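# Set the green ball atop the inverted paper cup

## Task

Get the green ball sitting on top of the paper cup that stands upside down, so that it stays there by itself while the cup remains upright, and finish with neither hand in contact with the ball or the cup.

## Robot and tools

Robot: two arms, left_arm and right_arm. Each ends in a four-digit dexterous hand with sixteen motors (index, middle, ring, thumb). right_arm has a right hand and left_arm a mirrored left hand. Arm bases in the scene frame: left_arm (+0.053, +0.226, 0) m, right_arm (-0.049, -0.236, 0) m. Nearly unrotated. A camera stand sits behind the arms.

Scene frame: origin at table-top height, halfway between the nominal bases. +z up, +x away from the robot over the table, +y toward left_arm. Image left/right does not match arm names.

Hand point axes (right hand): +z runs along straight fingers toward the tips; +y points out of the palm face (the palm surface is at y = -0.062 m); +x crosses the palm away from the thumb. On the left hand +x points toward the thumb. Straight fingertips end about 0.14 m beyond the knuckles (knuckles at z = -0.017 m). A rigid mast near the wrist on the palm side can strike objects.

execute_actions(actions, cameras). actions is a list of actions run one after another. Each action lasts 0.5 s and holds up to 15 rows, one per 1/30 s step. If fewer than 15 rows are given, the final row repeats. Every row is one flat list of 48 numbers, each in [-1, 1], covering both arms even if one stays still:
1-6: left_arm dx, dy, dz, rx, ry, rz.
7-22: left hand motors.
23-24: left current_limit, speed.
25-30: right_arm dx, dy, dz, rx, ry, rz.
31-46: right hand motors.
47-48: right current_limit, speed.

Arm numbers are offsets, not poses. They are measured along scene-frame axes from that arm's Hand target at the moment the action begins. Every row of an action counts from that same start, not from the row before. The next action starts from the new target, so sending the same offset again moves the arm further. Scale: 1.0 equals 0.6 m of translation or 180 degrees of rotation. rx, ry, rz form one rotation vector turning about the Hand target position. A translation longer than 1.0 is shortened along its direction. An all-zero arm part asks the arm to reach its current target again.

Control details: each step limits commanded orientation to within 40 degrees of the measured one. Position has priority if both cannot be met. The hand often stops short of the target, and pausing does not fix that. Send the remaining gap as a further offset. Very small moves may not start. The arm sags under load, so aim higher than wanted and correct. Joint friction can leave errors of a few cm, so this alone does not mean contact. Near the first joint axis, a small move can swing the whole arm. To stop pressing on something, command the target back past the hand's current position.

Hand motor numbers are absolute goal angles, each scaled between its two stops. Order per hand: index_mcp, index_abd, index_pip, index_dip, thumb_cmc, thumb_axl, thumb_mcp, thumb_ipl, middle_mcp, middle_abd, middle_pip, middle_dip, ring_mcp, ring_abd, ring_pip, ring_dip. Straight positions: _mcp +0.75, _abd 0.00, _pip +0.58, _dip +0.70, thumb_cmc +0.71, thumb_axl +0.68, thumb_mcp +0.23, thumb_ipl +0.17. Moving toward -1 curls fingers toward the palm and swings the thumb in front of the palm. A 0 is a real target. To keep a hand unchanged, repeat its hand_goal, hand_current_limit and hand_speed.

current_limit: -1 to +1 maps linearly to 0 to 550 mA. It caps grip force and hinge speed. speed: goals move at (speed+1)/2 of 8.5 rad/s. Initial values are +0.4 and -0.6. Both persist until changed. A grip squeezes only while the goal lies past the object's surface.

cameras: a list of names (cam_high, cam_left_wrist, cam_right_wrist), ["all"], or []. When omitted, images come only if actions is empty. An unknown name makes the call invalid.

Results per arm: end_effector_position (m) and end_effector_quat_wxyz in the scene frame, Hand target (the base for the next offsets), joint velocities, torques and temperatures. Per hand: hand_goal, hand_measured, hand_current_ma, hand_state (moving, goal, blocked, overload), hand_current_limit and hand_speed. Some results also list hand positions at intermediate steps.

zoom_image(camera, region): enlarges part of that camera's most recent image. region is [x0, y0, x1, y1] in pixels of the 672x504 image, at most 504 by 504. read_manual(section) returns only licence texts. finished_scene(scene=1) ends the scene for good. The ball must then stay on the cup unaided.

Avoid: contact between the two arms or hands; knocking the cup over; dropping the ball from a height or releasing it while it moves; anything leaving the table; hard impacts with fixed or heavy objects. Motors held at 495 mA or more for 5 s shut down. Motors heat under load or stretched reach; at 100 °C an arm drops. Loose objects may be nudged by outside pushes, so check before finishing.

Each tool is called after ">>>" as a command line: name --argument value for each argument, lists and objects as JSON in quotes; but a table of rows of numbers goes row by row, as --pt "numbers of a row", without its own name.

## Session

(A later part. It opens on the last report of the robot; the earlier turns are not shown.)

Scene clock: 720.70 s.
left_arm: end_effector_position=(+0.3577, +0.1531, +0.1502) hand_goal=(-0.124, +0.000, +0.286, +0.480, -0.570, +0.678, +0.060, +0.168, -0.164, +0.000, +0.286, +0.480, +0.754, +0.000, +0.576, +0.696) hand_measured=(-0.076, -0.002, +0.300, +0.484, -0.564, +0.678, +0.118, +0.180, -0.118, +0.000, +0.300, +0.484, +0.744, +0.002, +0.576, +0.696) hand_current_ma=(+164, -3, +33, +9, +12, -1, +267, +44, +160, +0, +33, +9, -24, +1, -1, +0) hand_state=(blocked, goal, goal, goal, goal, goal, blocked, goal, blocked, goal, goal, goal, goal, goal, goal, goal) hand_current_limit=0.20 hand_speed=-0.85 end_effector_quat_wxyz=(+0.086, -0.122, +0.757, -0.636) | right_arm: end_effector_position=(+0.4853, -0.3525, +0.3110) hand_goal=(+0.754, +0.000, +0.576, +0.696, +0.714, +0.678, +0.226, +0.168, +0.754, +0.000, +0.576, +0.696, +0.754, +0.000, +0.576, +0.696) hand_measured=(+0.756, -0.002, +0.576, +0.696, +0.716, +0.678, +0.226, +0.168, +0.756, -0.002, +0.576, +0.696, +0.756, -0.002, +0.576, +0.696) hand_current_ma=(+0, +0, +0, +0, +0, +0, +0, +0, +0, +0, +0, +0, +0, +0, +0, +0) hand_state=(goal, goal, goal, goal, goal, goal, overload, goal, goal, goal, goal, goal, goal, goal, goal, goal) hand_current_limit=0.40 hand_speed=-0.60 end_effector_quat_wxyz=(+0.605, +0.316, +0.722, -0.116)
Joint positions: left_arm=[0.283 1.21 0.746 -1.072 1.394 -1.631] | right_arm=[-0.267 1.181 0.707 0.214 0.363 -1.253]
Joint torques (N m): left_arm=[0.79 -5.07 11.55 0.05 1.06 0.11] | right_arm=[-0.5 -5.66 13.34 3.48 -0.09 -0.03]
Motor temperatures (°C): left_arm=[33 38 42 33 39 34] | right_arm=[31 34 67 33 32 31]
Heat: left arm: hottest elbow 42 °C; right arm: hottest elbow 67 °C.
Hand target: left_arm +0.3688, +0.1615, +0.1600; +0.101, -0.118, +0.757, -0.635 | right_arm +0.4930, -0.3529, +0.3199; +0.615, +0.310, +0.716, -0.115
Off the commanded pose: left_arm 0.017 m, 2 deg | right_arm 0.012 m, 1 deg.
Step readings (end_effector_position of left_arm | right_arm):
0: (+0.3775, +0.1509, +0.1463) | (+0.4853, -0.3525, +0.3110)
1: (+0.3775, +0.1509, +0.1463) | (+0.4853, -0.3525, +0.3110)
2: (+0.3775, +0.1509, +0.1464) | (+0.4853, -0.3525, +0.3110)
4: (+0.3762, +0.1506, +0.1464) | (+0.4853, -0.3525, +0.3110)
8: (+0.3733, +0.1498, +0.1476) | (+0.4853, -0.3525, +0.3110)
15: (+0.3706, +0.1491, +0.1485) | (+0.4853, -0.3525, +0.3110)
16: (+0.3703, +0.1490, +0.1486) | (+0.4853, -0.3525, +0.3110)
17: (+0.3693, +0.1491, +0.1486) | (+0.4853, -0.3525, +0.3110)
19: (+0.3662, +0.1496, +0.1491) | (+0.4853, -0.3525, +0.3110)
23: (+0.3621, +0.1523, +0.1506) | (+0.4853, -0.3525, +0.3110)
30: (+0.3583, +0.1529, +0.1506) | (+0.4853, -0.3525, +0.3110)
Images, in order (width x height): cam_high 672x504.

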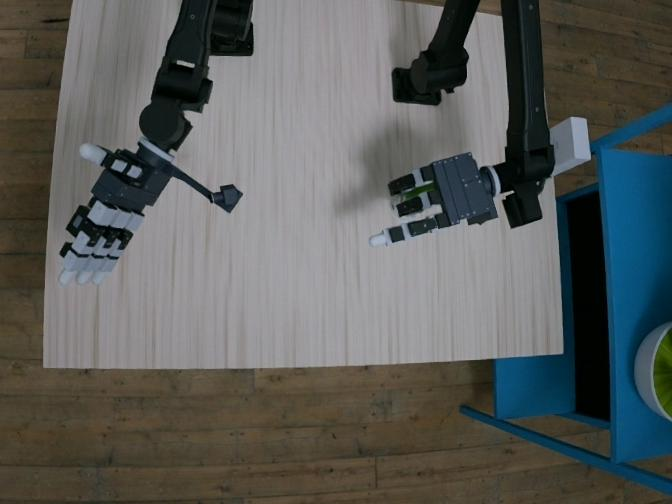

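>>> execute_actions --actions '[[[-0.003,0.004,-0.0117,0,0,0,-0.125,0,0.285,0.479,-0.571,0.678,0.06,0.168,-0.165,0,0.285,0.479,0.754,0,0.576,0.696,0.2,-0.85,0,0,0,0,0,0,0.754,0,0.576,0.696,0.714,0.678,0.226,0.168,0.754,0,0.576,0.696,0.754,0,0.576,0.696,0.4,-0.6]]]' --cameras '["cam_high"]'

>>> zoom_image --camera "cam_high" --region '[380, 165, 450, 235]'

Scene clock: 737.90 s.
left_arm: end_effector_position=(+0.3564, +0.1554, +0.1475) hand_goal=(-0.124, +0.000, +0.286, +0.480, -0.570, +0.678, +0.060, +0.168, -0.164, +0.000, +0.286, +0.480, +0.754, +0.000, +0.576, +0.696) hand_measured=(-0.076, -0.002, +0.300, +0.484, -0.564, +0.678, +0.118, +0.180, -0.118, +0.000, +0.300, +0.484, +0.744, +0.002, +0.576, +0.696) hand_current_ma=(+164, -3, +33, +9, +12, -1, +267, +44, +160, +0, +33, +9, -24, +1, -1, +0) hand_state=(blocked, goal, goal, goal, goal, goal, blocked, goal, blocked, goal, goal, goal, goal, goal, goal, goal) hand_current_limit=0.20 hand_speed=-0.85 end_effector_quat_wxyz=(+0.090, -0.117, +0.758, -0.636) | right_arm: end_effector_position=(+0.4853, -0.3525, +0.3110) hand_goal=(+0.754, +0.000, +0.576, +0.696, +0.714, +0.678, +0.226, +0.168, +0.754, +0.000, +0.576, +0.696, +0.754, +0.000, +0.576, +0.696) hand_measured=(+0.756, -0.002, +0.576, +0.696, +0.716, +0.678, +0.226, +0.168, +0.756, -0.002, +0.576, +0.696, +0.756, -0.002, +0.576, +0.696) hand_current_ma=(+0, +0, +0, +0, +0, +0, +0, +0, +0, +0, +0, +0, +0, +0, +0, +0) hand_state=(goal, goal, goal, goal, goal, goal, overload, goal, goal, goal, goal, goal, goal, goal, goal, goal) hand_current_limit=0.40 hand_speed=-0.60 end_effector_quat_wxyz=(+0.605, +0.316, +0.722, -0.116)
Joint positions: left_arm=[0.291 1.219 0.746 -1.112 1.395 -1.568] | right_arm=[-0.267 1.181 0.707 0.214 0.363 -1.253]
Joint torques (N m): left_arm=[0.85 -4.19 11.17 0.02 1.05 0.13] | right_arm=[-0.91 -5.36 13.22 3.56 -0.1 -0.02]
Motor temperatures (°C): left_arm=[33 38 43 33 39 34] | right_arm=[31 34 67 33 32 31]
Heat: left arm: hottest elbow 43 °C; right arm: hottest elbow 67 °C.
Hand target: left_arm +0.3670, +0.1639, +0.1529; +0.101, -0.118, +0.757, -0.635 | right_arm +0.4930, -0.3529, +0.3199; +0.615, +0.310, +0.716, -0.115
Off the commanded pose: left_arm 0.015 m, 1 deg | right_arm 0.012 m, 1 deg.
Step readings (end_effector_position of left_arm | right_arm):
0: (+0.3577, +0.1531, +0.1501) | (+0.4853, -0.3525, +0.3110)
1: (+0.3578, +0.1531, +0.1501) | (+0.4853, -0.3525, +0.3110)
2: (+0.3576, +0.1533, +0.1501) | (+0.4853, -0.3525, +0.3110)
4: (+0.3572, +0.1540, +0.1500) | (+0.4853, -0.3525, +0.3110)
8: (+0.3567, +0.1550, +0.1492) | (+0.4853, -0.3525, +0.3110)
15: (+0.3564, +0.1554, +0.1475) | (+0.4853, -0.3525, +0.3110)
Images, in order (width x height): cam_high 672x504.

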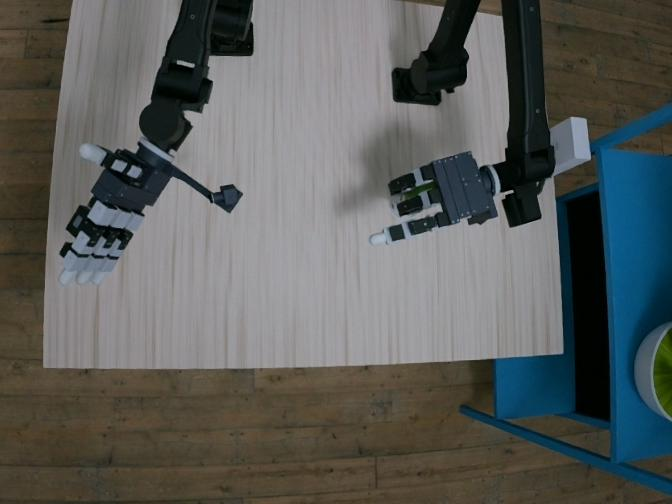

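Scaled by 7.200.

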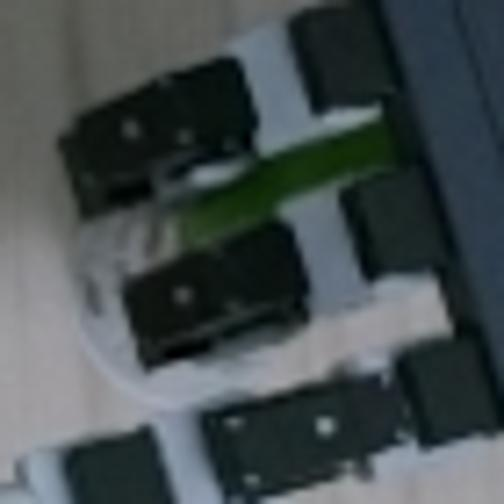

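>>> execute_actions --actions '[[[0.0117,0.0033,0.005,0,0,0,-0.125,0,0.285,0.479,-0.571,0.678,0.06,0.168,-0.165,0,0.285,0.479,0.754,0,0.576,0.696,0.2,-0.85,0,0,0,0,0,0,0.754,0,0.576,0.696,0.714,0.678,0.226,0.168,0.754,0,0.576,0.696,0.754,0,0.576,0.696,0.4,-0.6]]]'

Scene clock: 745.43 s.
left_arm: end_effector_position=(+0.3580, +0.1558, +0.1464) hand_goal=(-0.124, +0.000, +0.286, +0.480, -0.570, +0.678, +0.060, +0.168, -0.164, +0.000, +0.286, +0.480, +0.754, +0.000, +0.576, +0.696) hand_measured=(-0.076, -0.002, +0.300, +0.484, -0.562, +0.678, +0.118, +0.180, -0.118, +0.000, +0.300, +0.484, +0.744, +0.002, +0.576, +0.696) hand_current_ma=(+164, -3, +33, +9, +16, -1, +267, +44, +160, +0, +33, +9, -24, +1, -1, +0) hand_state=(blocked, goal, goal, goal, goal, goal, blocked, goal, blocked, goal, goal, goal, goal, goal, goal, goal) hand_current_limit=0.20 hand_speed=-0.85 end_effector_quat_wxyz=(+0.086, -0.120, +0.757, -0.637) | right_arm: end_effector_position=(+0.4853, -0.3525, +0.3110) hand_goal=(+0.754, +0.000, +0.576, +0.696, +0.714, +0.678, +0.226, +0.168, +0.754, +0.000, +0.576, +0.696, +0.754, +0.000, +0.576, +0.696) hand_measured=(+0.756, -0.002, +0.576, +0.696, +0.716, +0.678, +0.226, +0.168, +0.756, -0.002, +0.576, +0.696, +0.756, -0.002, +0.576, +0.696) hand_current_ma=(+0, +0, +0, +0, +0, +0, +0, +0, +0, +0, +0, +0, +0, +0, +0, +0) hand_state=(goal, goal, goal, goal, goal, goal, overload, goal, goal, goal, goal, goal, goal, goal, goal, goal) hand_current_limit=0.40 hand_speed=-0.60 end_effector_quat_wxyz=(+0.605, +0.316, +0.722, -0.116)
Joint positions: left_arm=[0.291 1.232 0.752 -1.116 1.396 -1.568] | right_arm=[-0.267 1.181 0.707 0.214 0.363 -1.253]
Joint torques (N m): left_arm=[0.97 -4.25 12.62 0.09 1.01 0.09] | right_arm=[-0.73 -5.66 13.38 3.62 -0.09 -0.04]
Motor temperatures (°C): left_arm=[33 38 44 33 39 34] | right_arm=[31 34 67 33 32 31]
Heat: left arm: hottest elbow 44 °C; right arm: hottest elbow 67 °C.
Hand target: left_arm +0.3739, +0.1659, +0.1558; +0.101, -0.118, +0.757, -0.635 | right_arm +0.4930, -0.3529, +0.3199; +0.615, +0.310, +0.716, -0.115
Off the commanded pose: left_arm 0.021 m, 2 deg | right_arm 0.012 m, 1 deg.
Step readings (end_effector_position of left_arm | right_arm):
0: (+0.3564, +0.1554, +0.1475) | (+0.4853, -0.3525, +0.3110)
1: (+0.3564, +0.1554, +0.1475) | (+0.4853, -0.3525, +0.3110)
2: (+0.3564, +0.1554, +0.1474) | (+0.4853, -0.3525, +0.3110)
4: (+0.3564, +0.1554, +0.1468) | (+0.4853, -0.3525, +0.3110)
8: (+0.3575, +0.1556, +0.1460) | (+0.4853, -0.3525, +0.3110)
15: (+0.3581, +0.1558, +0.1465) | (+0.4853, -0.3525, +0.3110)

>>> execute_actions --actions '[[[0,0,0.04,0,0,0,-0.125,0,0.285,0.479,-0.571,0.678,0.06,0.168,-0.165,0,0.285,0.479,0.754,0,0.576,0.696,0.2,-0.85,0,0,0,0,0,0,0.754,0,0.576,0.696,0.714,0.678,0.226,0.168,0.754,0,0.576,0.696,0.754,0,0.576,0.696,0.4,-0.6]]]' --cameras '["cam_high"]'

>>> zoom_image --camera "cam_high" --region '[380, 165, 450, 235]'

Scene clock: 754.67 s.
left_arm: end_effector_position=(+0.3589, +0.1560, +0.1639) hand_goal=(-0.124, +0.000, +0.286, +0.480, -0.570, +0.678, +0.060, +0.168, -0.164, +0.000, +0.286, +0.480, +0.754, +0.000, +0.576, +0.696) hand_measured=(-0.076, -0.002, +0.300, +0.484, -0.562, +0.678, +0.118, +0.180, -0.118, +0.000, +0.300, +0.484, +0.744, +0.002, +0.576, +0.696) hand_current_ma=(+164, -3, +33, +9, +16, -1, +267, +44, +160, +0, +33, +9, -24, +1, -1, +0) hand_state=(blocked, goal, goal, goal, goal, goal, blocked, goal, blocked, goal, goal, goal, goal, goal, goal, goal) hand_current_limit=0.20 hand_speed=-0.85 end_effector_quat_wxyz=(+0.078, -0.128, +0.755, -0.638) | right_arm: end_effector_position=(+0.4853, -0.3525, +0.3110) hand_goal=(+0.754, +0.000, +0.576, +0.696, +0.714, +0.678, +0.226, +0.168, +0.754, +0.000, +0.576, +0.696, +0.754, +0.000, +0.576, +0.696) hand_measured=(+0.756, -0.002, +0.576, +0.696, +0.716, +0.678, +0.226, +0.168, +0.756, -0.002, +0.576, +0.696, +0.756, -0.002, +0.576, +0.696) hand_current_ma=(+0, +0, +0, +0, +0, +0, +0, +0, +0, +0, +0, +0, +0, +0, +0, +0) hand_state=(goal, goal, goal, goal, goal, goal, overload, goal, goal, goal, goal, goal, goal, goal, goal, goal) hand_current_limit=0.40 hand_speed=-0.60 end_effector_quat_wxyz=(+0.605, +0.316, +0.722, -0.116)
Joint positions: left_arm=[0.291 1.221 0.792 -1.184 1.396 -1.573] | right_arm=[-0.267 1.181 0.707 0.214 0.363 -1.253]
Joint torques (N m): left_arm=[0.97 -5.83 12.88 -0.01 1.02 0.1] | right_arm=[-0.79 -5.48 13.24 3.67 -0.09 -0.02]
Motor temperatures (°C): left_arm=[33 38 44 33 39 34] | right_arm=[31 34 67 33 32 31]
Heat: left arm: hottest elbow 44 °C; right arm: hottest elbow 67 °C.
Hand target: left_arm +0.3739, +0.1659, +0.1798; +0.101, -0.118, +0.757, -0.635 | right_arm +0.4930, -0.3529, +0.3199; +0.615, +0.310, +0.716, -0.115
Off the commanded pose: left_arm 0.024 m, 3 deg | right_arm 0.012 m, 1 deg.
Step readings (end_effector_position of left_arm | right_arm):
0: (+0.3580, +0.1558, +0.1464) | (+0.4853, -0.3525, +0.3110)
1: (+0.3580, +0.1558, +0.1466) | (+0.4853, -0.3525, +0.3110)
2: (+0.3579, +0.1557, +0.1473) | (+0.4853, -0.3525, +0.3110)
4: (+0.3579, +0.1558, +0.1501) | (+0.4853, -0.3525, +0.3110)
8: (+0.3604, +0.1565, +0.1579) | (+0.4853, -0.3525, +0.3110)
15: (+0.3603, +0.1565, +0.1637) | (+0.4853, -0.3525, +0.3110)
Images, in order (width x height): cam_high 672x504.

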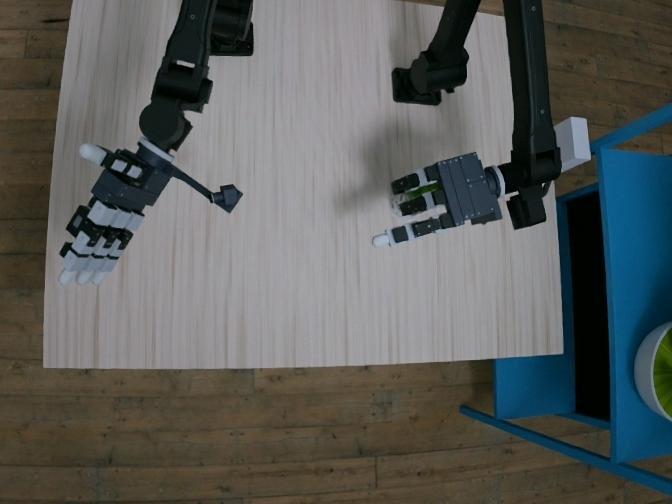

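Scaled by 7.200.

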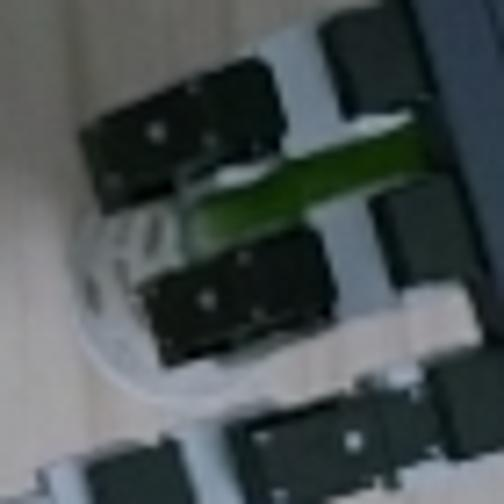

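>>> execute_actions --actions '[[[0,0,0.033,0,0,0,-0.125,0,0.285,0.479,-0.571,0.678,0.06,0.168,-0.165,0,0.285,0.479,0.754,0,0.576,0.696,0.2,-0.85,0,0,0,0,0,0,0.754,0,0.576,0.696,0.714,0.678,0.226,0.168,0.754,0,0.576,0.696,0.754,0,0.576,0.696,0.4,-0.6]],[[-0.0107,-0.004,-0.0667,0,0,0,-0.125,0,0.285,0.479,-0.571,0.678,0.06,0.168,-0.165,0,0.285,0.479,0.754,0,0.576,0.696,0.2,-0.85,0,0,0,0,0,0,0.754,0,0.576,0.696,0.714,0.678,0.226,0.168,0.754,0,0.576,0.696,0.754,0,0.576,0.696,0.4,-0.6]]]' --cameras '["cam_high"]'

>>> zoom_image --camera "cam_high" --region '[380, 165, 450, 235]'

Scene clock: 766.37 s.
left_arm: end_effector_position=(+0.3650, +0.1581, +0.1618) hand_goal=(-0.124, +0.000, +0.286, +0.480, -0.570, +0.678, +0.060, +0.168, -0.164, +0.000, +0.286, +0.480, +0.754, +0.000, +0.576, +0.696) hand_measured=(-0.076, -0.002, +0.300, +0.484, -0.562, +0.678, +0.118, +0.180, -0.118, +0.000, +0.300, +0.484, +0.744, +0.002, +0.576, +0.696) hand_current_ma=(+164, -3, +33, +9, +16, -1, +267, +44, +160, +0, +33, +9, -24, +1, -1, +0) hand_state=(blocked, goal, goal, goal, goal, goal, blocked, goal, blocked, goal, goal, goal, goal, goal, goal, goal) hand_current_limit=0.20 hand_speed=-0.85 end_effector_quat_wxyz=(+0.096, -0.111, +0.758, -0.635) | right_arm: end_effector_position=(+0.4853, -0.3525, +0.3110) hand_goal=(+0.754, +0.000, +0.576, +0.696, +0.714, +0.678, +0.226, +0.168, +0.754, +0.000, +0.576, +0.696, +0.754, +0.000, +0.576, +0.696) hand_measured=(+0.756, -0.002, +0.576, +0.696, +0.716, +0.678, +0.226, +0.168, +0.756, -0.002, +0.576, +0.696, +0.756, -0.002, +0.576, +0.696) hand_current_ma=(+0, +0, +0, +0, +0, +0, +0, +0, +0, +0, +0, +0, +0, +0, +0, +0) hand_state=(goal, goal, goal, goal, goal, goal, overload, goal, goal, goal, goal, goal, goal, goal, goal, goal) hand_current_limit=0.40 hand_speed=-0.60 end_effector_quat_wxyz=(+0.605, +0.316, +0.722, -0.116)
Joint positions: left_arm=[0.292 1.22 0.789 -1.153 1.395 -1.552] | right_arm=[-0.267 1.181 0.707 0.214 0.363 -1.253]
Joint torques (N m): left_arm=[0.85 -4.78 8.8 0.65 1.05 0.04] | right_arm=[-0.62 -5.19 13.27 3.55 -0.04 -0.03]
Motor temperatures (°C): left_arm=[33 38 44 33 39 34] | right_arm=[31 34 68 33 32 31]
Heat: left arm: hottest elbow 44 °C; right arm: hottest elbow 68 °C.
Hand target: left_arm +0.3676, +0.1636, +0.1596; +0.101, -0.118, +0.757, -0.635 | right_arm +0.4930, -0.3529, +0.3199; +0.615, +0.310, +0.716, -0.115
Off the commanded pose: left_arm 0.006 m, 1 deg | right_arm 0.012 m, 1 deg.
Step readings (end_effector_position of left_arm | right_arm):
0: (+0.3589, +0.1560, +0.1639) | (+0.4853, -0.3525, +0.3110)
1: (+0.3590, +0.1561, +0.1640) | (+0.4853, -0.3525, +0.3110)
2: (+0.3588, +0.1560, +0.1647) | (+0.4853, -0.3525, +0.3110)
4: (+0.3585, +0.1560, +0.1673) | (+0.4853, -0.3525, +0.3110)
8: (+0.3605, +0.1566, +0.1772) | (+0.4853, -0.3525, +0.3110)
15: (+0.3610, +0.1567, +0.1840) | (+0.4853, -0.3525, +0.3110)
16: (+0.3608, +0.1567, +0.1840) | (+0.4853, -0.3525, +0.3110)
17: (+0.3613, +0.1568, +0.1839) | (+0.4853, -0.3525, +0.3110)
19: (+0.3638, +0.1576, +0.1823) | (+0.4853, -0.3525, +0.3110)
23: (+0.3647, +0.1581, +0.1723) | (+0.4853, -0.3525, +0.3110)
30: (+0.3637, +0.1577, +0.1620) | (+0.4853, -0.3525, +0.3110)
Images, in order (width x height): cam_high 672x504.

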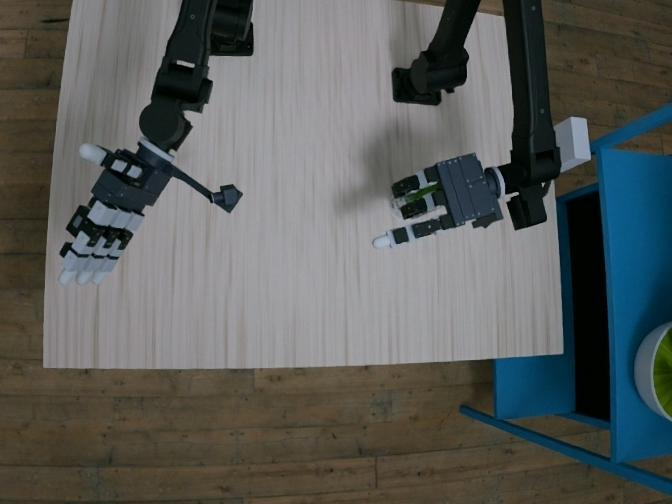

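Scaled by 7.200.

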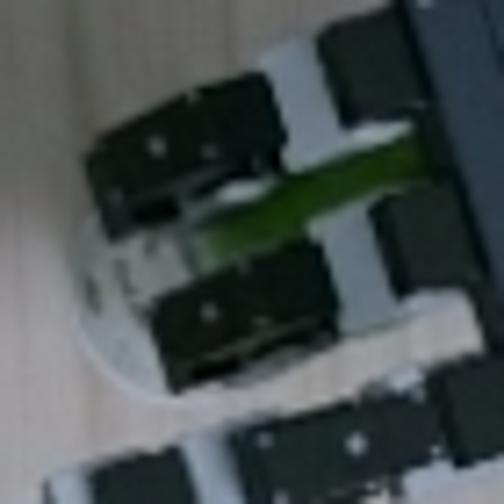

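>>> execute_actions --actions '[[[0.001,0,-0.015,0,0,0,-0.125,0,0.285,0.479,-0.571,0.678,0.06,0.168,-0.165,0,0.285,0.479,0.754,0,0.576,0.696,0.2,-0.85,0,0,0,0,0,0,0.754,0,0.576,0.696,0.714,0.678,0.226,0.168,0.754,0,0.576,0.696,0.754,0,0.576,0.696,0.4,-0.6]]]'

Scene clock: 773.60 s.
left_arm: end_effector_position=(+0.3664, +0.1586, +0.1541) hand_goal=(-0.124, +0.000, +0.286, +0.480, -0.570, +0.678, +0.060, +0.168, -0.164, +0.000, +0.286, +0.480, +0.754, +0.000, +0.576, +0.696) hand_measured=(-0.076, -0.002, +0.300, +0.484, -0.562, +0.678, +0.118, +0.180, -0.118, +0.000, +0.300, +0.484, +0.744, +0.002, +0.576, +0.696) hand_current_ma=(+164, -3, +33, +9, +16, -1, +267, +44, +160, +0, +33, +9, -24, +1, -1, +0) hand_state=(blocked, goal, goal, goal, goal, goal, blocked, goal, blocked, goal, goal, goal, goal, goal, goal, goal) hand_current_limit=0.20 hand_speed=-0.85 end_effector_quat_wxyz=(+0.099, -0.108, +0.759, -0.635) | right_arm: end_effector_position=(+0.4853, -0.3525, +0.3110) hand_goal=(+0.754, +0.000, +0.576, +0.696, +0.714, +0.678, +0.226, +0.168, +0.754, +0.000, +0.576, +0.696, +0.754, +0.000, +0.576, +0.696) hand_measured=(+0.756, -0.002, +0.576, +0.696, +0.716, +0.678, +0.226, +0.168, +0.756, -0.002, +0.576, +0.696, +0.756, -0.002, +0.576, +0.696) hand_current_ma=(+0, +0, +0, +0, +0, +0, +0, +0, +0, +0, +0, +0, +0, +0, +0, +0) hand_state=(goal, goal, goal, goal, goal, goal, overload, goal, goal, goal, goal, goal, goal, goal, goal, goal) hand_current_limit=0.40 hand_speed=-0.60 end_effector_quat_wxyz=(+0.605, +0.316, +0.722, -0.116)
Joint positions: left_arm=[0.292 1.23 0.775 -1.12 1.395 -1.552] | right_arm=[-0.267 1.181 0.707 0.214 0.363 -1.253]
Joint torques (N m): left_arm=[0.85 -4.66 8.53 0.83 1.07 0] | right_arm=[-0.5 -5.54 13.22 3.52 -0.11 -0.02]
Motor temperatures (°C): left_arm=[33 38 44 33 39 34] | right_arm=[31 34 68 33 32 31]
Heat: left arm: hottest elbow 44 °C; right arm: hottest elbow 68 °C.
Hand target: left_arm +0.3682, +0.1636, +0.1507; +0.101, -0.118, +0.757, -0.635 | right_arm +0.4930, -0.3529, +0.3199; +0.615, +0.310, +0.716, -0.115
Off the commanded pose: left_arm 0.006 m, 1 deg | right_arm 0.012 m, 1 deg.
Step readings (end_effector_position of left_arm | right_arm):
0: (+0.3650, +0.1581, +0.1618) | (+0.4853, -0.3525, +0.3110)
1: (+0.3650, +0.1582, +0.1618) | (+0.4853, -0.3525, +0.3110)
2: (+0.3652, +0.1582, +0.1615) | (+0.4853, -0.3525, +0.3110)
4: (+0.3659, +0.1584, +0.1603) | (+0.4853, -0.3525, +0.3110)
8: (+0.3658, +0.1584, +0.1566) | (+0.4853, -0.3525, +0.3110)
15: (+0.3662, +0.1585, +0.1541) | (+0.4853, -0.3525, +0.3110)

>>> execute_actions --actions '[[[-0.0017,0,-0.0075,0,0,0,-0.125,0,0.285,0.479,-0.571,0.678,0.06,0.168,-0.165,0,0.285,0.479,0.754,0,0.576,0.696,0.2,-0.85,0,0,0,0,0,0,0.754,0,0.576,0.696,0.714,0.678,0.226,0.168,0.754,0,0.576,0.696,0.754,0,0.576,0.696,0.4,-0.6]],[[0,0,-0.005,0,0,0,-0.125,0,0.285,0.479,-0.571,0.678,0.06,0.168,-0.165,0,0.285,0.479,0.754,0,0.576,0.696,0.2,-0.85,0,0,0,0,0,0,0.754,0,0.576,0.696,0.714,0.678,0.226,0.168,0.754,0,0.576,0.696,0.754,0,0.576,0.696,0.4,-0.6]]]' --cameras '["cam_high"]'

>>> zoom_image --camera "cam_high" --region '[380, 165, 450, 235]'

Scene clock: 786.23 s.
left_arm: end_effector_position=(+0.3654, +0.1583, +0.1475) hand_goal=(-0.124, +0.000, +0.286, +0.480, -0.570, +0.678, +0.060, +0.168, -0.164, +0.000, +0.286, +0.480, +0.754, +0.000, +0.576, +0.696) hand_measured=(-0.076, -0.002, +0.300, +0.484, -0.562, +0.678, +0.118, +0.180, -0.118, +0.000, +0.300, +0.484, +0.744, +0.002, +0.576, +0.696) hand_current_ma=(+164, -3, +33, +9, +16, -1, +267, +44, +160, +0, +33, +9, -24, +1, -1, +0) hand_state=(blocked, goal, goal, goal, goal, goal, blocked, goal, blocked, goal, goal, goal, goal, goal, goal, goal) hand_current_limit=0.20 hand_speed=-0.85 end_effector_quat_wxyz=(+0.099, -0.108, +0.759, -0.635) | right_arm: end_effector_position=(+0.4853, -0.3525, +0.3110) hand_goal=(+0.754, +0.000, +0.576, +0.696, +0.714, +0.678, +0.226, +0.168, +0.754, +0.000, +0.576, +0.696, +0.754, +0.000, +0.576, +0.696) hand_measured=(+0.756, -0.002, +0.576, +0.696, +0.716, +0.678, +0.226, +0.168, +0.756, -0.002, +0.576, +0.696, +0.756, -0.002, +0.576, +0.696) hand_current_ma=(+0, +0, +0, +0, +0, +0, +0, +0, +0, +0, +0, +0, +0, +0, +0, +0) hand_state=(goal, goal, goal, goal, goal, goal, overload, goal, goal, goal, goal, goal, goal, goal, goal, goal) hand_current_limit=0.40 hand_speed=-0.60 end_effector_quat_wxyz=(+0.605, +0.316, +0.722, -0.116)
Joint positions: left_arm=[0.292 1.237 0.761 -1.101 1.395 -1.552] | right_arm=[-0.267 1.181 0.707 0.214 0.363 -1.253]
Joint torques (N m): left_arm=[0.73 -4.66 8.4 0.7 1.06 0.04] | right_arm=[-0.79 -5.3 13.3 3.62 -0.11 -0.05]
Motor temperatures (°C): left_arm=[33 37 43 33 39 34] | right_arm=[31 34 68 33 32 31]
Heat: left arm: hottest elbow 43 °C; right arm: hottest elbow 68 °C.
Hand target: left_arm +0.3670, +0.1635, +0.1431; +0.101, -0.118, +0.757, -0.635 | right_arm +0.4930, -0.3529, +0.3199; +0.615, +0.310, +0.716, -0.115
Off the commanded pose: left_arm 0.007 m, 1 deg | right_arm 0.012 m, 1 deg.
Step readings (end_effector_position of left_arm | right_arm):
0: (+0.3665, +0.1586, +0.1541) | (+0.4853, -0.3525, +0.3110)
1: (+0.3665, +0.1586, +0.1541) | (+0.4853, -0.3525, +0.3110)
2: (+0.3665, +0.1586, +0.1539) | (+0.4853, -0.3525, +0.3110)
4: (+0.3664, +0.1586, +0.1532) | (+0.4853, -0.3525, +0.3110)
8: (+0.3652, +0.1582, +0.1512) | (+0.4853, -0.3525, +0.3110)
15: (+0.3650, +0.1582, +0.1500) | (+0.4853, -0.3525, +0.3110)
16: (+0.3650, +0.1582, +0.1500) | (+0.4853, -0.3525, +0.3110)
17: (+0.3652, +0.1582, +0.1500) | (+0.4853, -0.3525, +0.3110)
19: (+0.3655, +0.1583, +0.1496) | (+0.4853, -0.3525, +0.3110)
23: (+0.3654, +0.1583, +0.1482) | (+0.4853, -0.3525, +0.3110)
30: (+0.3654, +0.1583, +0.1475) | (+0.4853, -0.3525, +0.3110)
Images, in order (width x height): cam_high 672x504.

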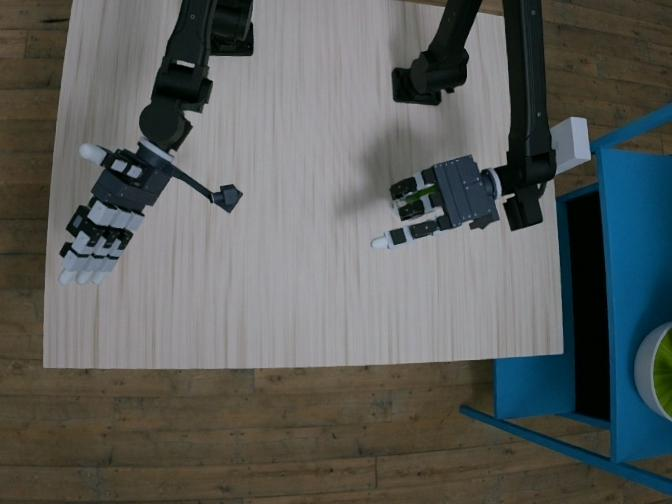

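Scaled by 7.200.

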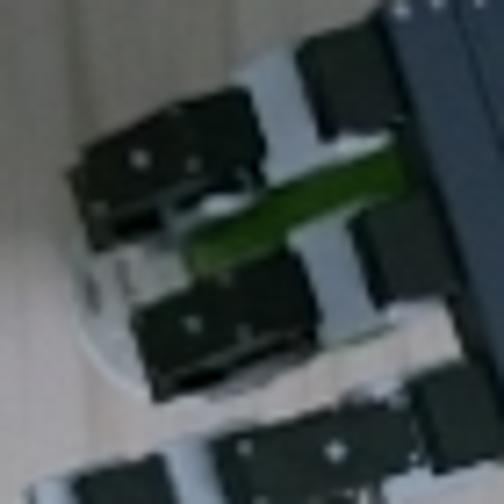

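>>> execute_actions --actions '[[[0,0,-0.005,0,0,0,-0.125,0,0.285,0.479,-0.571,0.678,0.06,0.168,-0.165,0,0.285,0.479,0.754,0,0.576,0.696,0.2,-0.85,0,0,0,0,0,0,0.754,0,0.576,0.696,0.714,0.678,0.226,0.168,0.754,0,0.576,0.696,0.754,0,0.576,0.696,0.4,-0.6]],[[0,0,-0.005,0,0,0,-0.125,0,0.285,0.479,-0.571,0.678,0.06,0.168,-0.165,0,0.285,0.479,0.754,0,0.576,0.696,0.2,-0.85,0,0,0,0,0,0,0.754,0,0.576,0.696,0.714,0.678,0.226,0.168,0.754,0,0.576,0.696,0.754,0,0.576,0.696,0.4,-0.6]]]'

Scene clock: 794.67 s.
left_arm: end_effector_position=(+0.3662, +0.1581, +0.1451) hand_goal=(-0.124, +0.000, +0.286, +0.480, -0.570, +0.678, +0.060, +0.168, -0.164, +0.000, +0.286, +0.480, +0.754, +0.000, +0.576, +0.696) hand_measured=(-0.076, -0.002, +0.300, +0.484, -0.562, +0.678, +0.118, +0.180, -0.118, +0.000, +0.300, +0.484, +0.744, +0.002, +0.576, +0.696) hand_current_ma=(+164, -3, +33, +9, +17, -1, +267, +44, +156, +0, +33, +9, -24, +1, -1, +0) hand_state=(blocked, goal, goal, goal, goal, goal, blocked, goal, blocked, goal, goal, goal, goal, goal, goal, goal) hand_current_limit=0.20 hand_speed=-0.85 end_effector_quat_wxyz=(+0.101, -0.107, +0.758, -0.636) | right_arm: end_effector_position=(+0.4853, -0.3525, +0.3110) hand_goal=(+0.754, +0.000, +0.576, +0.696, +0.714, +0.678, +0.226, +0.168, +0.754, +0.000, +0.576, +0.696, +0.754, +0.000, +0.576, +0.696) hand_measured=(+0.756, -0.002, +0.576, +0.696, +0.716, +0.678, +0.226, +0.168, +0.756, -0.002, +0.576, +0.696, +0.756, -0.002, +0.576, +0.696) hand_current_ma=(+0, +0, +0, +0, +0, +0, +0, +0, +0, +0, +0, +0, +0, +0, +0, +0) hand_state=(goal, goal, goal, goal, goal, goal, overload, goal, goal, goal, goal, goal, goal, goal, goal, goal) hand_current_limit=0.40 hand_speed=-0.60 end_effector_quat_wxyz=(+0.605, +0.316, +0.722, -0.116)
Joint positions: left_arm=[0.292 1.24 0.756 -1.085 1.398 -1.556] | right_arm=[-0.267 1.181 0.707 0.214 0.363 -1.253]
Joint torques (N m): left_arm=[0.73 -4.37 7.97 0.95 0.96 0.06] | right_arm=[-0.73 -4.95 13.33 3.41 -0.1 0]
Motor temperatures (°C): left_arm=[33 38 44 33 39 34] | right_arm=[31 34 68 33 32 31]
Heat: left arm: hottest elbow 44 °C; right arm: hottest elbow 68 °C.
Hand target: left_arm +0.3672, +0.1635, +0.1372; +0.101, -0.118, +0.757, -0.635 | right_arm +0.4930, -0.3529, +0.3199; +0.615, +0.310, +0.716, -0.115
Off the commanded pose: left_arm 0.010 m, 1 deg | right_arm 0.012 m, 1 deg.
Step readings (end_effector_position of left_arm | right_arm):
0: (+0.3654, +0.1583, +0.1475) | (+0.4853, -0.3525, +0.3110)
1: (+0.3654, +0.1583, +0.1475) | (+0.4853, -0.3525, +0.3110)
2: (+0.3655, +0.1583, +0.1475) | (+0.4853, -0.3525, +0.3110)
4: (+0.3659, +0.1584, +0.1473) | (+0.4853, -0.3525, +0.3110)
8: (+0.3657, +0.1583, +0.1463) | (+0.4853, -0.3525, +0.3110)
15: (+0.3659, +0.1583, +0.1463) | (+0.4853, -0.3525, +0.3110)
16: (+0.3659, +0.1583, +0.1463) | (+0.4853, -0.3525, +0.3110)
17: (+0.3660, +0.1583, +0.1461) | (+0.4853, -0.3525, +0.3110)
19: (+0.3663, +0.1584, +0.1459) | (+0.4853, -0.3525, +0.3110)
23: (+0.3660, +0.1581, +0.1450) | (+0.4853, -0.3525, +0.3110)
30: (+0.3662, +0.1581, +0.1451) | (+0.4853, -0.3525, +0.3110)

>>> execute_actions --actions '[[[0,0,0.0083,0,0,0,-0.099,0,0.285,0.479,-0.571,0.678,0.089,0.168,-0.141,0,0.285,0.479,0.754,0,0.576,0.696,0.2,-0.9,0,0,0,0,0,0,0.754,0,0.576,0.696,0.714,0.678,0.226,0.168,0.754,0,0.576,0.696,0.754,0,0.576,0.696,0.4,-0.6]]]'

Scene clock: 813.00 s.
left_arm: end_effector_position=(+0.3661, +0.1581, +0.1451) hand_goal=(-0.098, +0.000, +0.286, +0.480, -0.570, +0.678, +0.090, +0.168, -0.140, +0.000, +0.286, +0.480, +0.754, +0.000, +0.576, +0.696) hand_measured=(-0.076, -0.002, +0.300, +0.484, -0.562, +0.678, +0.120, +0.180, -0.118, +0.000, +0.300, +0.484, +0.744, +0.002, +0.576, +0.696) hand_current_ma=(+63, -3, +33, +9, +17, -1, +117, +44, +63, +0, +33, +9, -24, +1, -1, +0) hand_state=(blocked, goal, goal, goal, goal, goal, blocked, goal, blocked, goal, goal, goal, goal, goal, goal, goal) hand_current_limit=0.20 hand_speed=-0.90 end_effector_quat_wxyz=(+0.100, -0.108, +0.758, -0.636) | right_arm: end_effector_position=(+0.4853, -0.3525, +0.3110) hand_goal=(+0.754, +0.000, +0.576, +0.696, +0.714, +0.678, +0.226, +0.168, +0.754, +0.000, +0.576, +0.696, +0.754, +0.000, +0.576, +0.696) hand_measured=(+0.756, -0.002, +0.576, +0.696, +0.716, +0.678, +0.226, +0.168, +0.756, -0.002, +0.576, +0.696, +0.756, -0.002, +0.576, +0.696) hand_current_ma=(+0, +0, +0, +0, +0, +0, +0, +0, +0, +0, +0, +0, +0, +0, +0, +0) hand_state=(goal, goal, goal, goal, goal, goal, overload, goal, goal, goal, goal, goal, goal, goal, goal, goal) hand_current_limit=0.40 hand_speed=-0.60 end_effector_quat_wxyz=(+0.605, +0.316, +0.722, -0.116)
Joint positions: left_arm=[0.292 1.24 0.756 -1.085 1.398 -1.557] | right_arm=[-0.267 1.181 0.707 0.214 0.363 -1.253]
Joint torques (N m): left_arm=[0.91 -4.78 8.62 0.38 0.95 0.06] | right_arm=[-0.62 -5.13 13.23 3.63 -0.05 -0.02]
Motor temperatures (°C): left_arm=[33 37 43 33 39 34] | right_arm=[31 35 68 33 32 31]
Heat: left arm: hottest elbow 43 °C; right arm: hottest elbow 68 °C.
Hand target: left_arm +0.3671, +0.1635, +0.1422; +0.101, -0.118, +0.757, -0.635 | right_arm +0.4930, -0.3529, +0.3199; +0.615, +0.310, +0.716, -0.115
Off the commanded pose: left_arm 0.006 m, 1 deg | right_arm 0.012 m, 1 deg.
Step readings (end_effector_position of left_arm | right_arm):
0: (+0.3662, +0.1581, +0.1451) | (+0.4853, -0.3525, +0.3110)
1: (+0.3662, +0.1581, +0.1451) | (+0.4853, -0.3525, +0.3110)
2: (+0.3662, +0.1581, +0.1451) | (+0.4853, -0.3525, +0.3110)
4: (+0.3661, +0.1581, +0.1451) | (+0.4853, -0.3525, +0.3110)
8: (+0.3661, +0.1581, +0.1451) | (+0.4853, -0.3525, +0.3110)
15: (+0.3661, +0.1581, +0.1451) | (+0.4853, -0.3525, +0.3110)

>>> execute_actions --actions '[[[0,0,0,0,0,0,-0.083,0,0.29,0.479,-0.571,0.678,0.11,0.172,-0.125,0,0.29,0.479,0.754,0,0.576,0.696,0.2,-0.9,0,0,0,0,0,0,0.754,0,0.576,0.696,0.714,0.678,0.226,0.168,0.754,0,0.576,0.696,0.754,0,0.576,0.696,0.4,-0.6]],[[0,0,0,0,0,0,-0.055,0,0.295,0.479,-0.571,0.678,0.14,0.176,-0.097,0,0.295,0.479,0.754,0,0.576,0.696,0.2,-0.93,0,0,0,0,0,0,0.754,0,0.576,0.696,0.714,0.678,0.226,0.168,0.754,0,0.576,0.696,0.754,0,0.576,0.696,0.4,-0.6]]]' --cameras '["cam_high", "cam_left_wrist"]'

>>> zoom_image --camera "cam_high" --region '[380, 165, 450, 235]'

Scene clock: 823.30 s.
left_arm: end_effector_position=(+0.3661, +0.1581, +0.1451) hand_goal=(-0.054, +0.000, +0.296, +0.480, -0.570, +0.678, +0.140, +0.176, -0.096, +0.000, +0.296, +0.480, +0.754, +0.000, +0.576, +0.696) hand_measured=(-0.060, -0.002, +0.300, +0.482, -0.564, +0.678, +0.142, +0.180, -0.100, +0.000, +0.300, +0.484, +0.744, +0.002, +0.576, +0.696) hand_current_ma=(-14, -3, +6, +5, +11, -1, +2, +11, -7, +0, +8, +6, -24, +1, -1, +0) hand_state=(goal, goal, goal, goal, goal, goal, goal, goal, goal, goal, goal, goal, goal, goal, goal, goal) hand_current_limit=0.20 hand_speed=-0.93 end_effector_quat_wxyz=(+0.100, -0.108, +0.758, -0.636) | right_arm: end_effector_position=(+0.4853, -0.3525, +0.3110) hand_goal=(+0.754, +0.000, +0.576, +0.696, +0.714, +0.678, +0.226, +0.168, +0.754, +0.000, +0.576, +0.696, +0.754, +0.000, +0.576, +0.696) hand_measured=(+0.756, -0.002, +0.576, +0.696, +0.716, +0.678, +0.226, +0.168, +0.756, -0.002, +0.576, +0.696, +0.756, -0.002, +0.576, +0.696) hand_current_ma=(+0, +0, +0, +0, +0, +0, +0, +0, +0, +0, +0, +0, +0, +0, +0, +0) hand_state=(goal, goal, goal, goal, goal, goal, overload, goal, goal, goal, goal, goal, goal, goal, goal, goal) hand_current_limit=0.40 hand_speed=-0.60 end_effector_quat_wxyz=(+0.605, +0.316, +0.722, -0.116)
Joint positions: left_arm=[0.292 1.24 0.756 -1.085 1.398 -1.557] | right_arm=[-0.267 1.181 0.707 0.214 0.363 -1.253]
Joint torques (N m): left_arm=[0.67 -4.84 8.65 0.31 0.95 0.05] | right_arm=[-0.91 -5.36 13.23 3.69 -0.11 -0.01]
Motor temperatures (°C): left_arm=[33 37 43 33 38 34] | right_arm=[31 35 68 33 32 31]
Heat: left arm: hottest elbow 43 °C; right arm: hottest elbow 68 °C.
Hand target: left_arm +0.3671, +0.1635, +0.1422; +0.101, -0.118, +0.757, -0.635 | right_arm +0.4930, -0.3529, +0.3199; +0.615, +0.310, +0.716, -0.115
Off the commanded pose: left_arm 0.006 m, 1 deg | right_arm 0.012 m, 1 deg.
Step readings (end_effector_position of left_arm | right_arm):
0: (+0.3661, +0.1581, +0.1451) | (+0.4853, -0.3525, +0.3110)
1: (+0.3661, +0.1581, +0.1451) | (+0.4853, -0.3525, +0.3110)
2: (+0.3661, +0.1581, +0.1451) | (+0.4853, -0.3525, +0.3110)
4: (+0.3661, +0.1581, +0.1451) | (+0.4853, -0.3525, +0.3110)
8: (+0.3661, +0.1581, +0.1451) | (+0.4853, -0.3525, +0.3110)
15: (+0.3661, +0.1581, +0.1451) | (+0.4853, -0.3525, +0.3110)
16: (+0.3661, +0.1581, +0.1451) | (+0.4853, -0.3525, +0.3110)
17: (+0.3661, +0.1581, +0.1451) | (+0.4853, -0.3525, +0.3110)
19: (+0.3661, +0.1581, +0.1451) | (+0.4853, -0.3525, +0.3110)
23: (+0.3661, +0.1581, +0.1451) | (+0.4853, -0.3525, +0.3110)
30: (+0.3661, +0.1581, +0.1451) | (+0.4853, -0.3525, +0.3110)
Images, in order (width x height): cam_high 672x504, cam_left_wrist 672x504.

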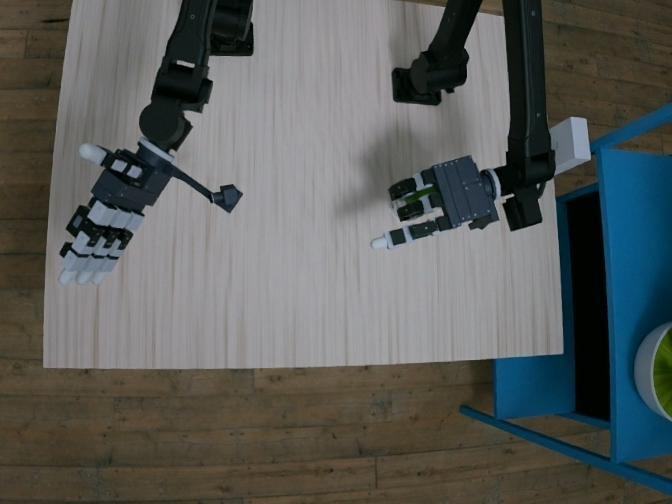

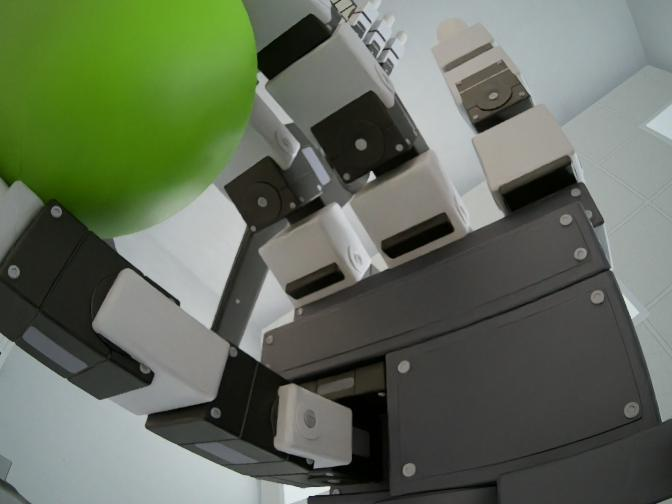

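Scaled by 7.200.

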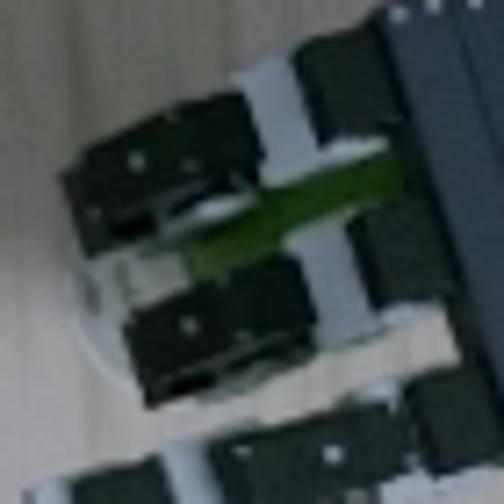

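>>> execute_actions --actions '[[[0,0,0,0,0,0,-0.02,0,0.295,0.479,-0.571,0.678,0.165,0.176,-0.065,0,0.295,0.479,0.754,0,0.576,0.696,0.2,-0.93,0,0,0,0,0,0,0.754,0,0.576,0.696,0.714,0.678,0.226,0.168,0.754,0,0.576,0.696,0.754,0,0.576,0.696,0.4,-0.6]]]' --cameras '["cam_high", "cam_left_wrist"]'

>>> zoom_image --camera "cam_high" --region '[380, 165, 450, 235]'

Scene clock: 831.33 s.
left_arm: end_effector_position=(+0.3661, +0.1581, +0.1451) hand_goal=(-0.020, +0.000, +0.296, +0.480, -0.570, +0.678, +0.166, +0.176, -0.064, +0.000, +0.296, +0.480, +0.754, +0.000, +0.576, +0.696) hand_measured=(-0.032, -0.002, +0.298, +0.482, -0.568, +0.678, +0.164, +0.178, -0.074, +0.000, +0.298, +0.484, +0.744, +0.002, +0.576, +0.696) hand_current_ma=(-28, -3, +4, +4, +4, -1, -6, +5, -24, +0, +4, +5, -24, +1, -1, +0) hand_state=(goal, goal, goal, goal, goal, goal, goal, goal, goal, goal, goal, goal, goal, goal, goal, goal) hand_current_limit=0.20 hand_speed=-0.93 end_effector_quat_wxyz=(+0.100, -0.108, +0.758, -0.636) | right_arm: end_effector_position=(+0.4853, -0.3525, +0.3110) hand_goal=(+0.754, +0.000, +0.576, +0.696, +0.714, +0.678, +0.226, +0.168, +0.754, +0.000, +0.576, +0.696, +0.754, +0.000, +0.576, +0.696) hand_measured=(+0.756, -0.002, +0.576, +0.696, +0.716, +0.678, +0.226, +0.168, +0.756, -0.002, +0.576, +0.696, +0.756, -0.002, +0.576, +0.696) hand_current_ma=(+0, +0, +0, +0, +0, +0, +0, +0, +0, +0, +0, +0, +0, +0, +0, +0) hand_state=(goal, goal, goal, goal, goal, goal, overload, goal, goal, goal, goal, goal, goal, goal, goal, goal) hand_current_limit=0.40 hand_speed=-0.60 end_effector_quat_wxyz=(+0.605, +0.316, +0.722, -0.116)
Joint positions: left_arm=[0.292 1.24 0.756 -1.085 1.398 -1.557] | right_arm=[-0.267 1.181 0.707 0.214 0.363 -1.253]
Joint torques (N m): left_arm=[0.67 -4.84 8.64 0.32 0.95 0.05] | right_arm=[-0.91 -5.95 13.31 3.63 -0.1 -0.02]
Motor temperatures (°C): left_arm=[33 37 43 33 38 34] | right_arm=[31 35 69 33 32 31]
Heat: left arm: hottest elbow 43 °C; right arm: hottest elbow 69 °C.
Hand target: left_arm +0.3671, +0.1635, +0.1422; +0.101, -0.118, +0.757, -0.635 | right_arm +0.4930, -0.3529, +0.3199; +0.615, +0.310, +0.716, -0.115
Off the commanded pose: left_arm 0.006 m, 1 deg | right_arm 0.012 m, 1 deg.
Step readings (end_effector_position of left_arm | right_arm):
0: (+0.3661, +0.1581, +0.1451) | (+0.4853, -0.3525, +0.3110)
1: (+0.3661, +0.1581, +0.1451) | (+0.4853, -0.3525, +0.3110)
2: (+0.3661, +0.1581, +0.1451) | (+0.4853, -0.3525, +0.3110)
4: (+0.3661, +0.1581, +0.1451) | (+0.4853, -0.3525, +0.3110)
8: (+0.3661, +0.1581, +0.1451) | (+0.4853, -0.3525, +0.3110)
15: (+0.3661, +0.1581, +0.1451) | (+0.4853, -0.3525, +0.3110)
Images, in order (width x height): cam_high 672x504, cam_left_wrist 672x504.

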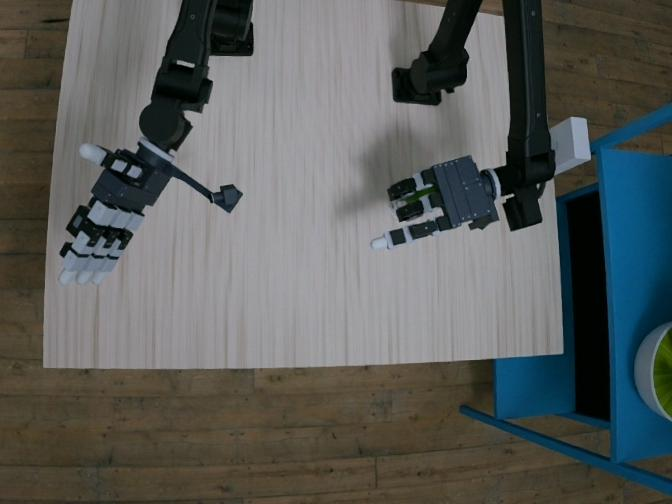

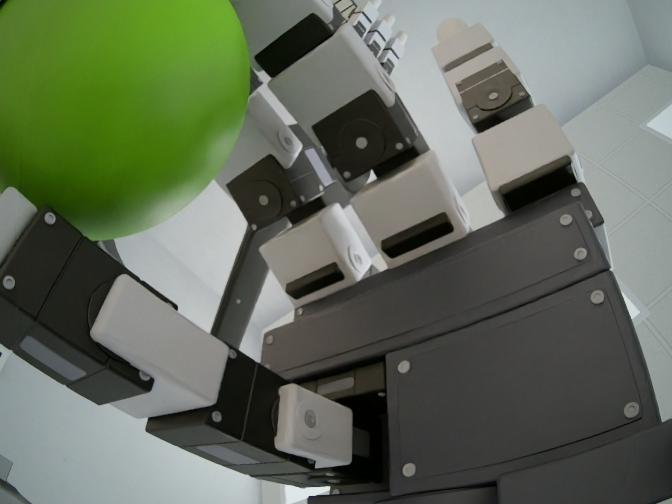

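Scaled by 7.200.

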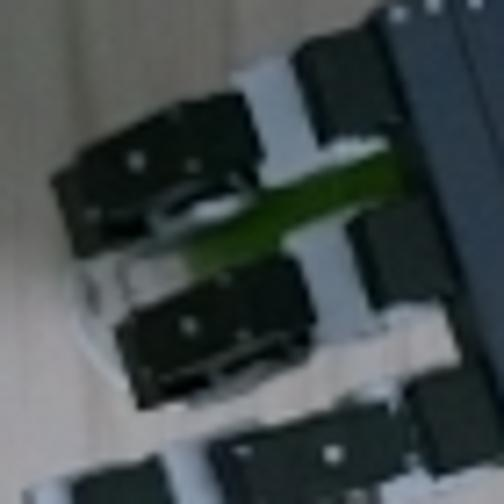

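>>> execute_actions --actions '[[[0,0,0,0,0,0,0.01,0,0.295,0.479,-0.571,0.678,0.19,0.176,-0.035,0,0.295,0.479,0.754,0,0.576,0.696,0.2,-0.93,0,0,0,0,0,0,0.754,0,0.576,0.696,0.714,0.678,0.226,0.168,0.754,0,0.576,0.696,0.754,0,0.576,0.696,0.4,-0.6]]]' --cameras '["cam_high", "cam_left_wrist"]'

>>> zoom_image --camera "cam_left_wrist" --region '[0, 0, 336, 300]'

Scene clock: 841.13 s.
left_arm: end_effector_position=(+0.3661, +0.1581, +0.1451) hand_goal=(+0.010, +0.000, +0.296, +0.480, -0.570, +0.678, +0.190, +0.176, -0.034, +0.000, +0.296, +0.480, +0.754, +0.000, +0.576, +0.696) hand_measured=(-0.002, -0.002, +0.298, +0.482, -0.568, +0.678, +0.188, +0.178, -0.044, +0.000, +0.298, +0.484, +0.744, +0.002, +0.576, +0.696) hand_current_ma=(-30, -3, +3, +4, +4, -1, -7, +5, -27, +0, +4, +5, -24, +1, -1, +0) hand_state=(goal, goal, goal, goal, goal, goal, goal, goal, goal, goal, goal, goal, goal, goal, goal, goal) hand_current_limit=0.20 hand_speed=-0.93 end_effector_quat_wxyz=(+0.100, -0.108, +0.758, -0.636) | right_arm: end_effector_position=(+0.4853, -0.3525, +0.3110) hand_goal=(+0.754, +0.000, +0.576, +0.696, +0.714, +0.678, +0.226, +0.168, +0.754, +0.000, +0.576, +0.696, +0.754, +0.000, +0.576, +0.696) hand_measured=(+0.756, -0.002, +0.576, +0.696, +0.716, +0.678, +0.226, +0.168, +0.756, -0.002, +0.576, +0.696, +0.756, -0.002, +0.576, +0.696) hand_current_ma=(+0, +0, +0, +0, +0, +0, +0, +0, +0, +0, +0, +0, +0, +0, +0, +0) hand_state=(goal, goal, goal, goal, goal, goal, overload, goal, goal, goal, goal, goal, goal, goal, goal, goal) hand_current_limit=0.40 hand_speed=-0.60 end_effector_quat_wxyz=(+0.605, +0.316, +0.722, -0.116)
Joint positions: left_arm=[0.292 1.24 0.756 -1.085 1.398 -1.557] | right_arm=[-0.267 1.181 0.707 0.214 0.363 -1.253]
Joint torques (N m): left_arm=[0.62 -4.78 8.64 0.31 0.97 0.05] | right_arm=[-0.38 -5.6 13.26 3.51 -0.09 -0.05]
Motor temperatures (°C): left_arm=[33 37 43 33 38 34] | right_arm=[31 35 69 33 32 31]
Heat: left arm: hottest elbow 43 °C; right arm: hottest elbow 69 °C.
Hand target: left_arm +0.3671, +0.1635, +0.1422; +0.101, -0.118, +0.757, -0.635 | right_arm +0.4930, -0.3529, +0.3199; +0.615, +0.310, +0.716, -0.115
Off the commanded pose: left_arm 0.006 m, 1 deg | right_arm 0.012 m, 1 deg.
Step readings (end_effector_position of left_arm | right_arm):
0: (+0.3661, +0.1581, +0.1451) | (+0.4853, -0.3525, +0.3110)
1: (+0.3661, +0.1581, +0.1451) | (+0.4853, -0.3525, +0.3110)
2: (+0.3661, +0.1581, +0.1451) | (+0.4853, -0.3525, +0.3110)
4: (+0.3661, +0.1581, +0.1451) | (+0.4853, -0.3525, +0.3110)
8: (+0.3661, +0.1581, +0.1451) | (+0.4853, -0.3525, +0.3110)
15: (+0.3661, +0.1581, +0.1451) | (+0.4853, -0.3525, +0.3110)
Images, in order (width x height): cam_high 672x504, cam_left_wrist 672x504.

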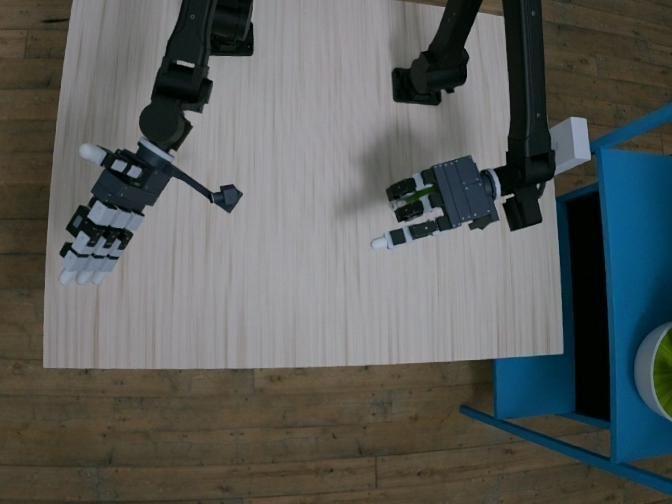

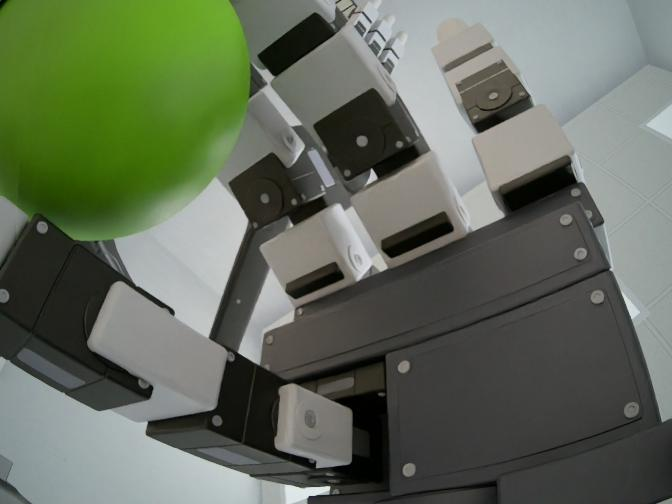

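Scaled by 1.500 from the camera's 672x504 image, which has a finer 960x720 frame.

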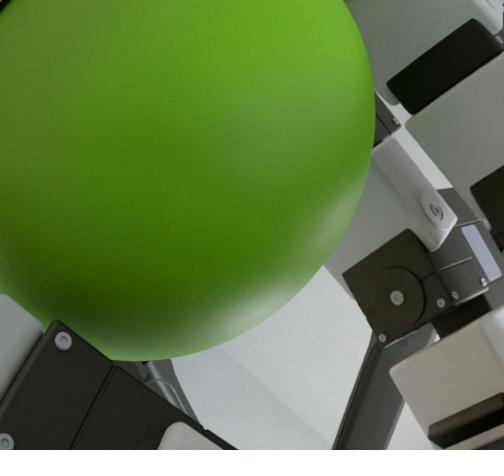

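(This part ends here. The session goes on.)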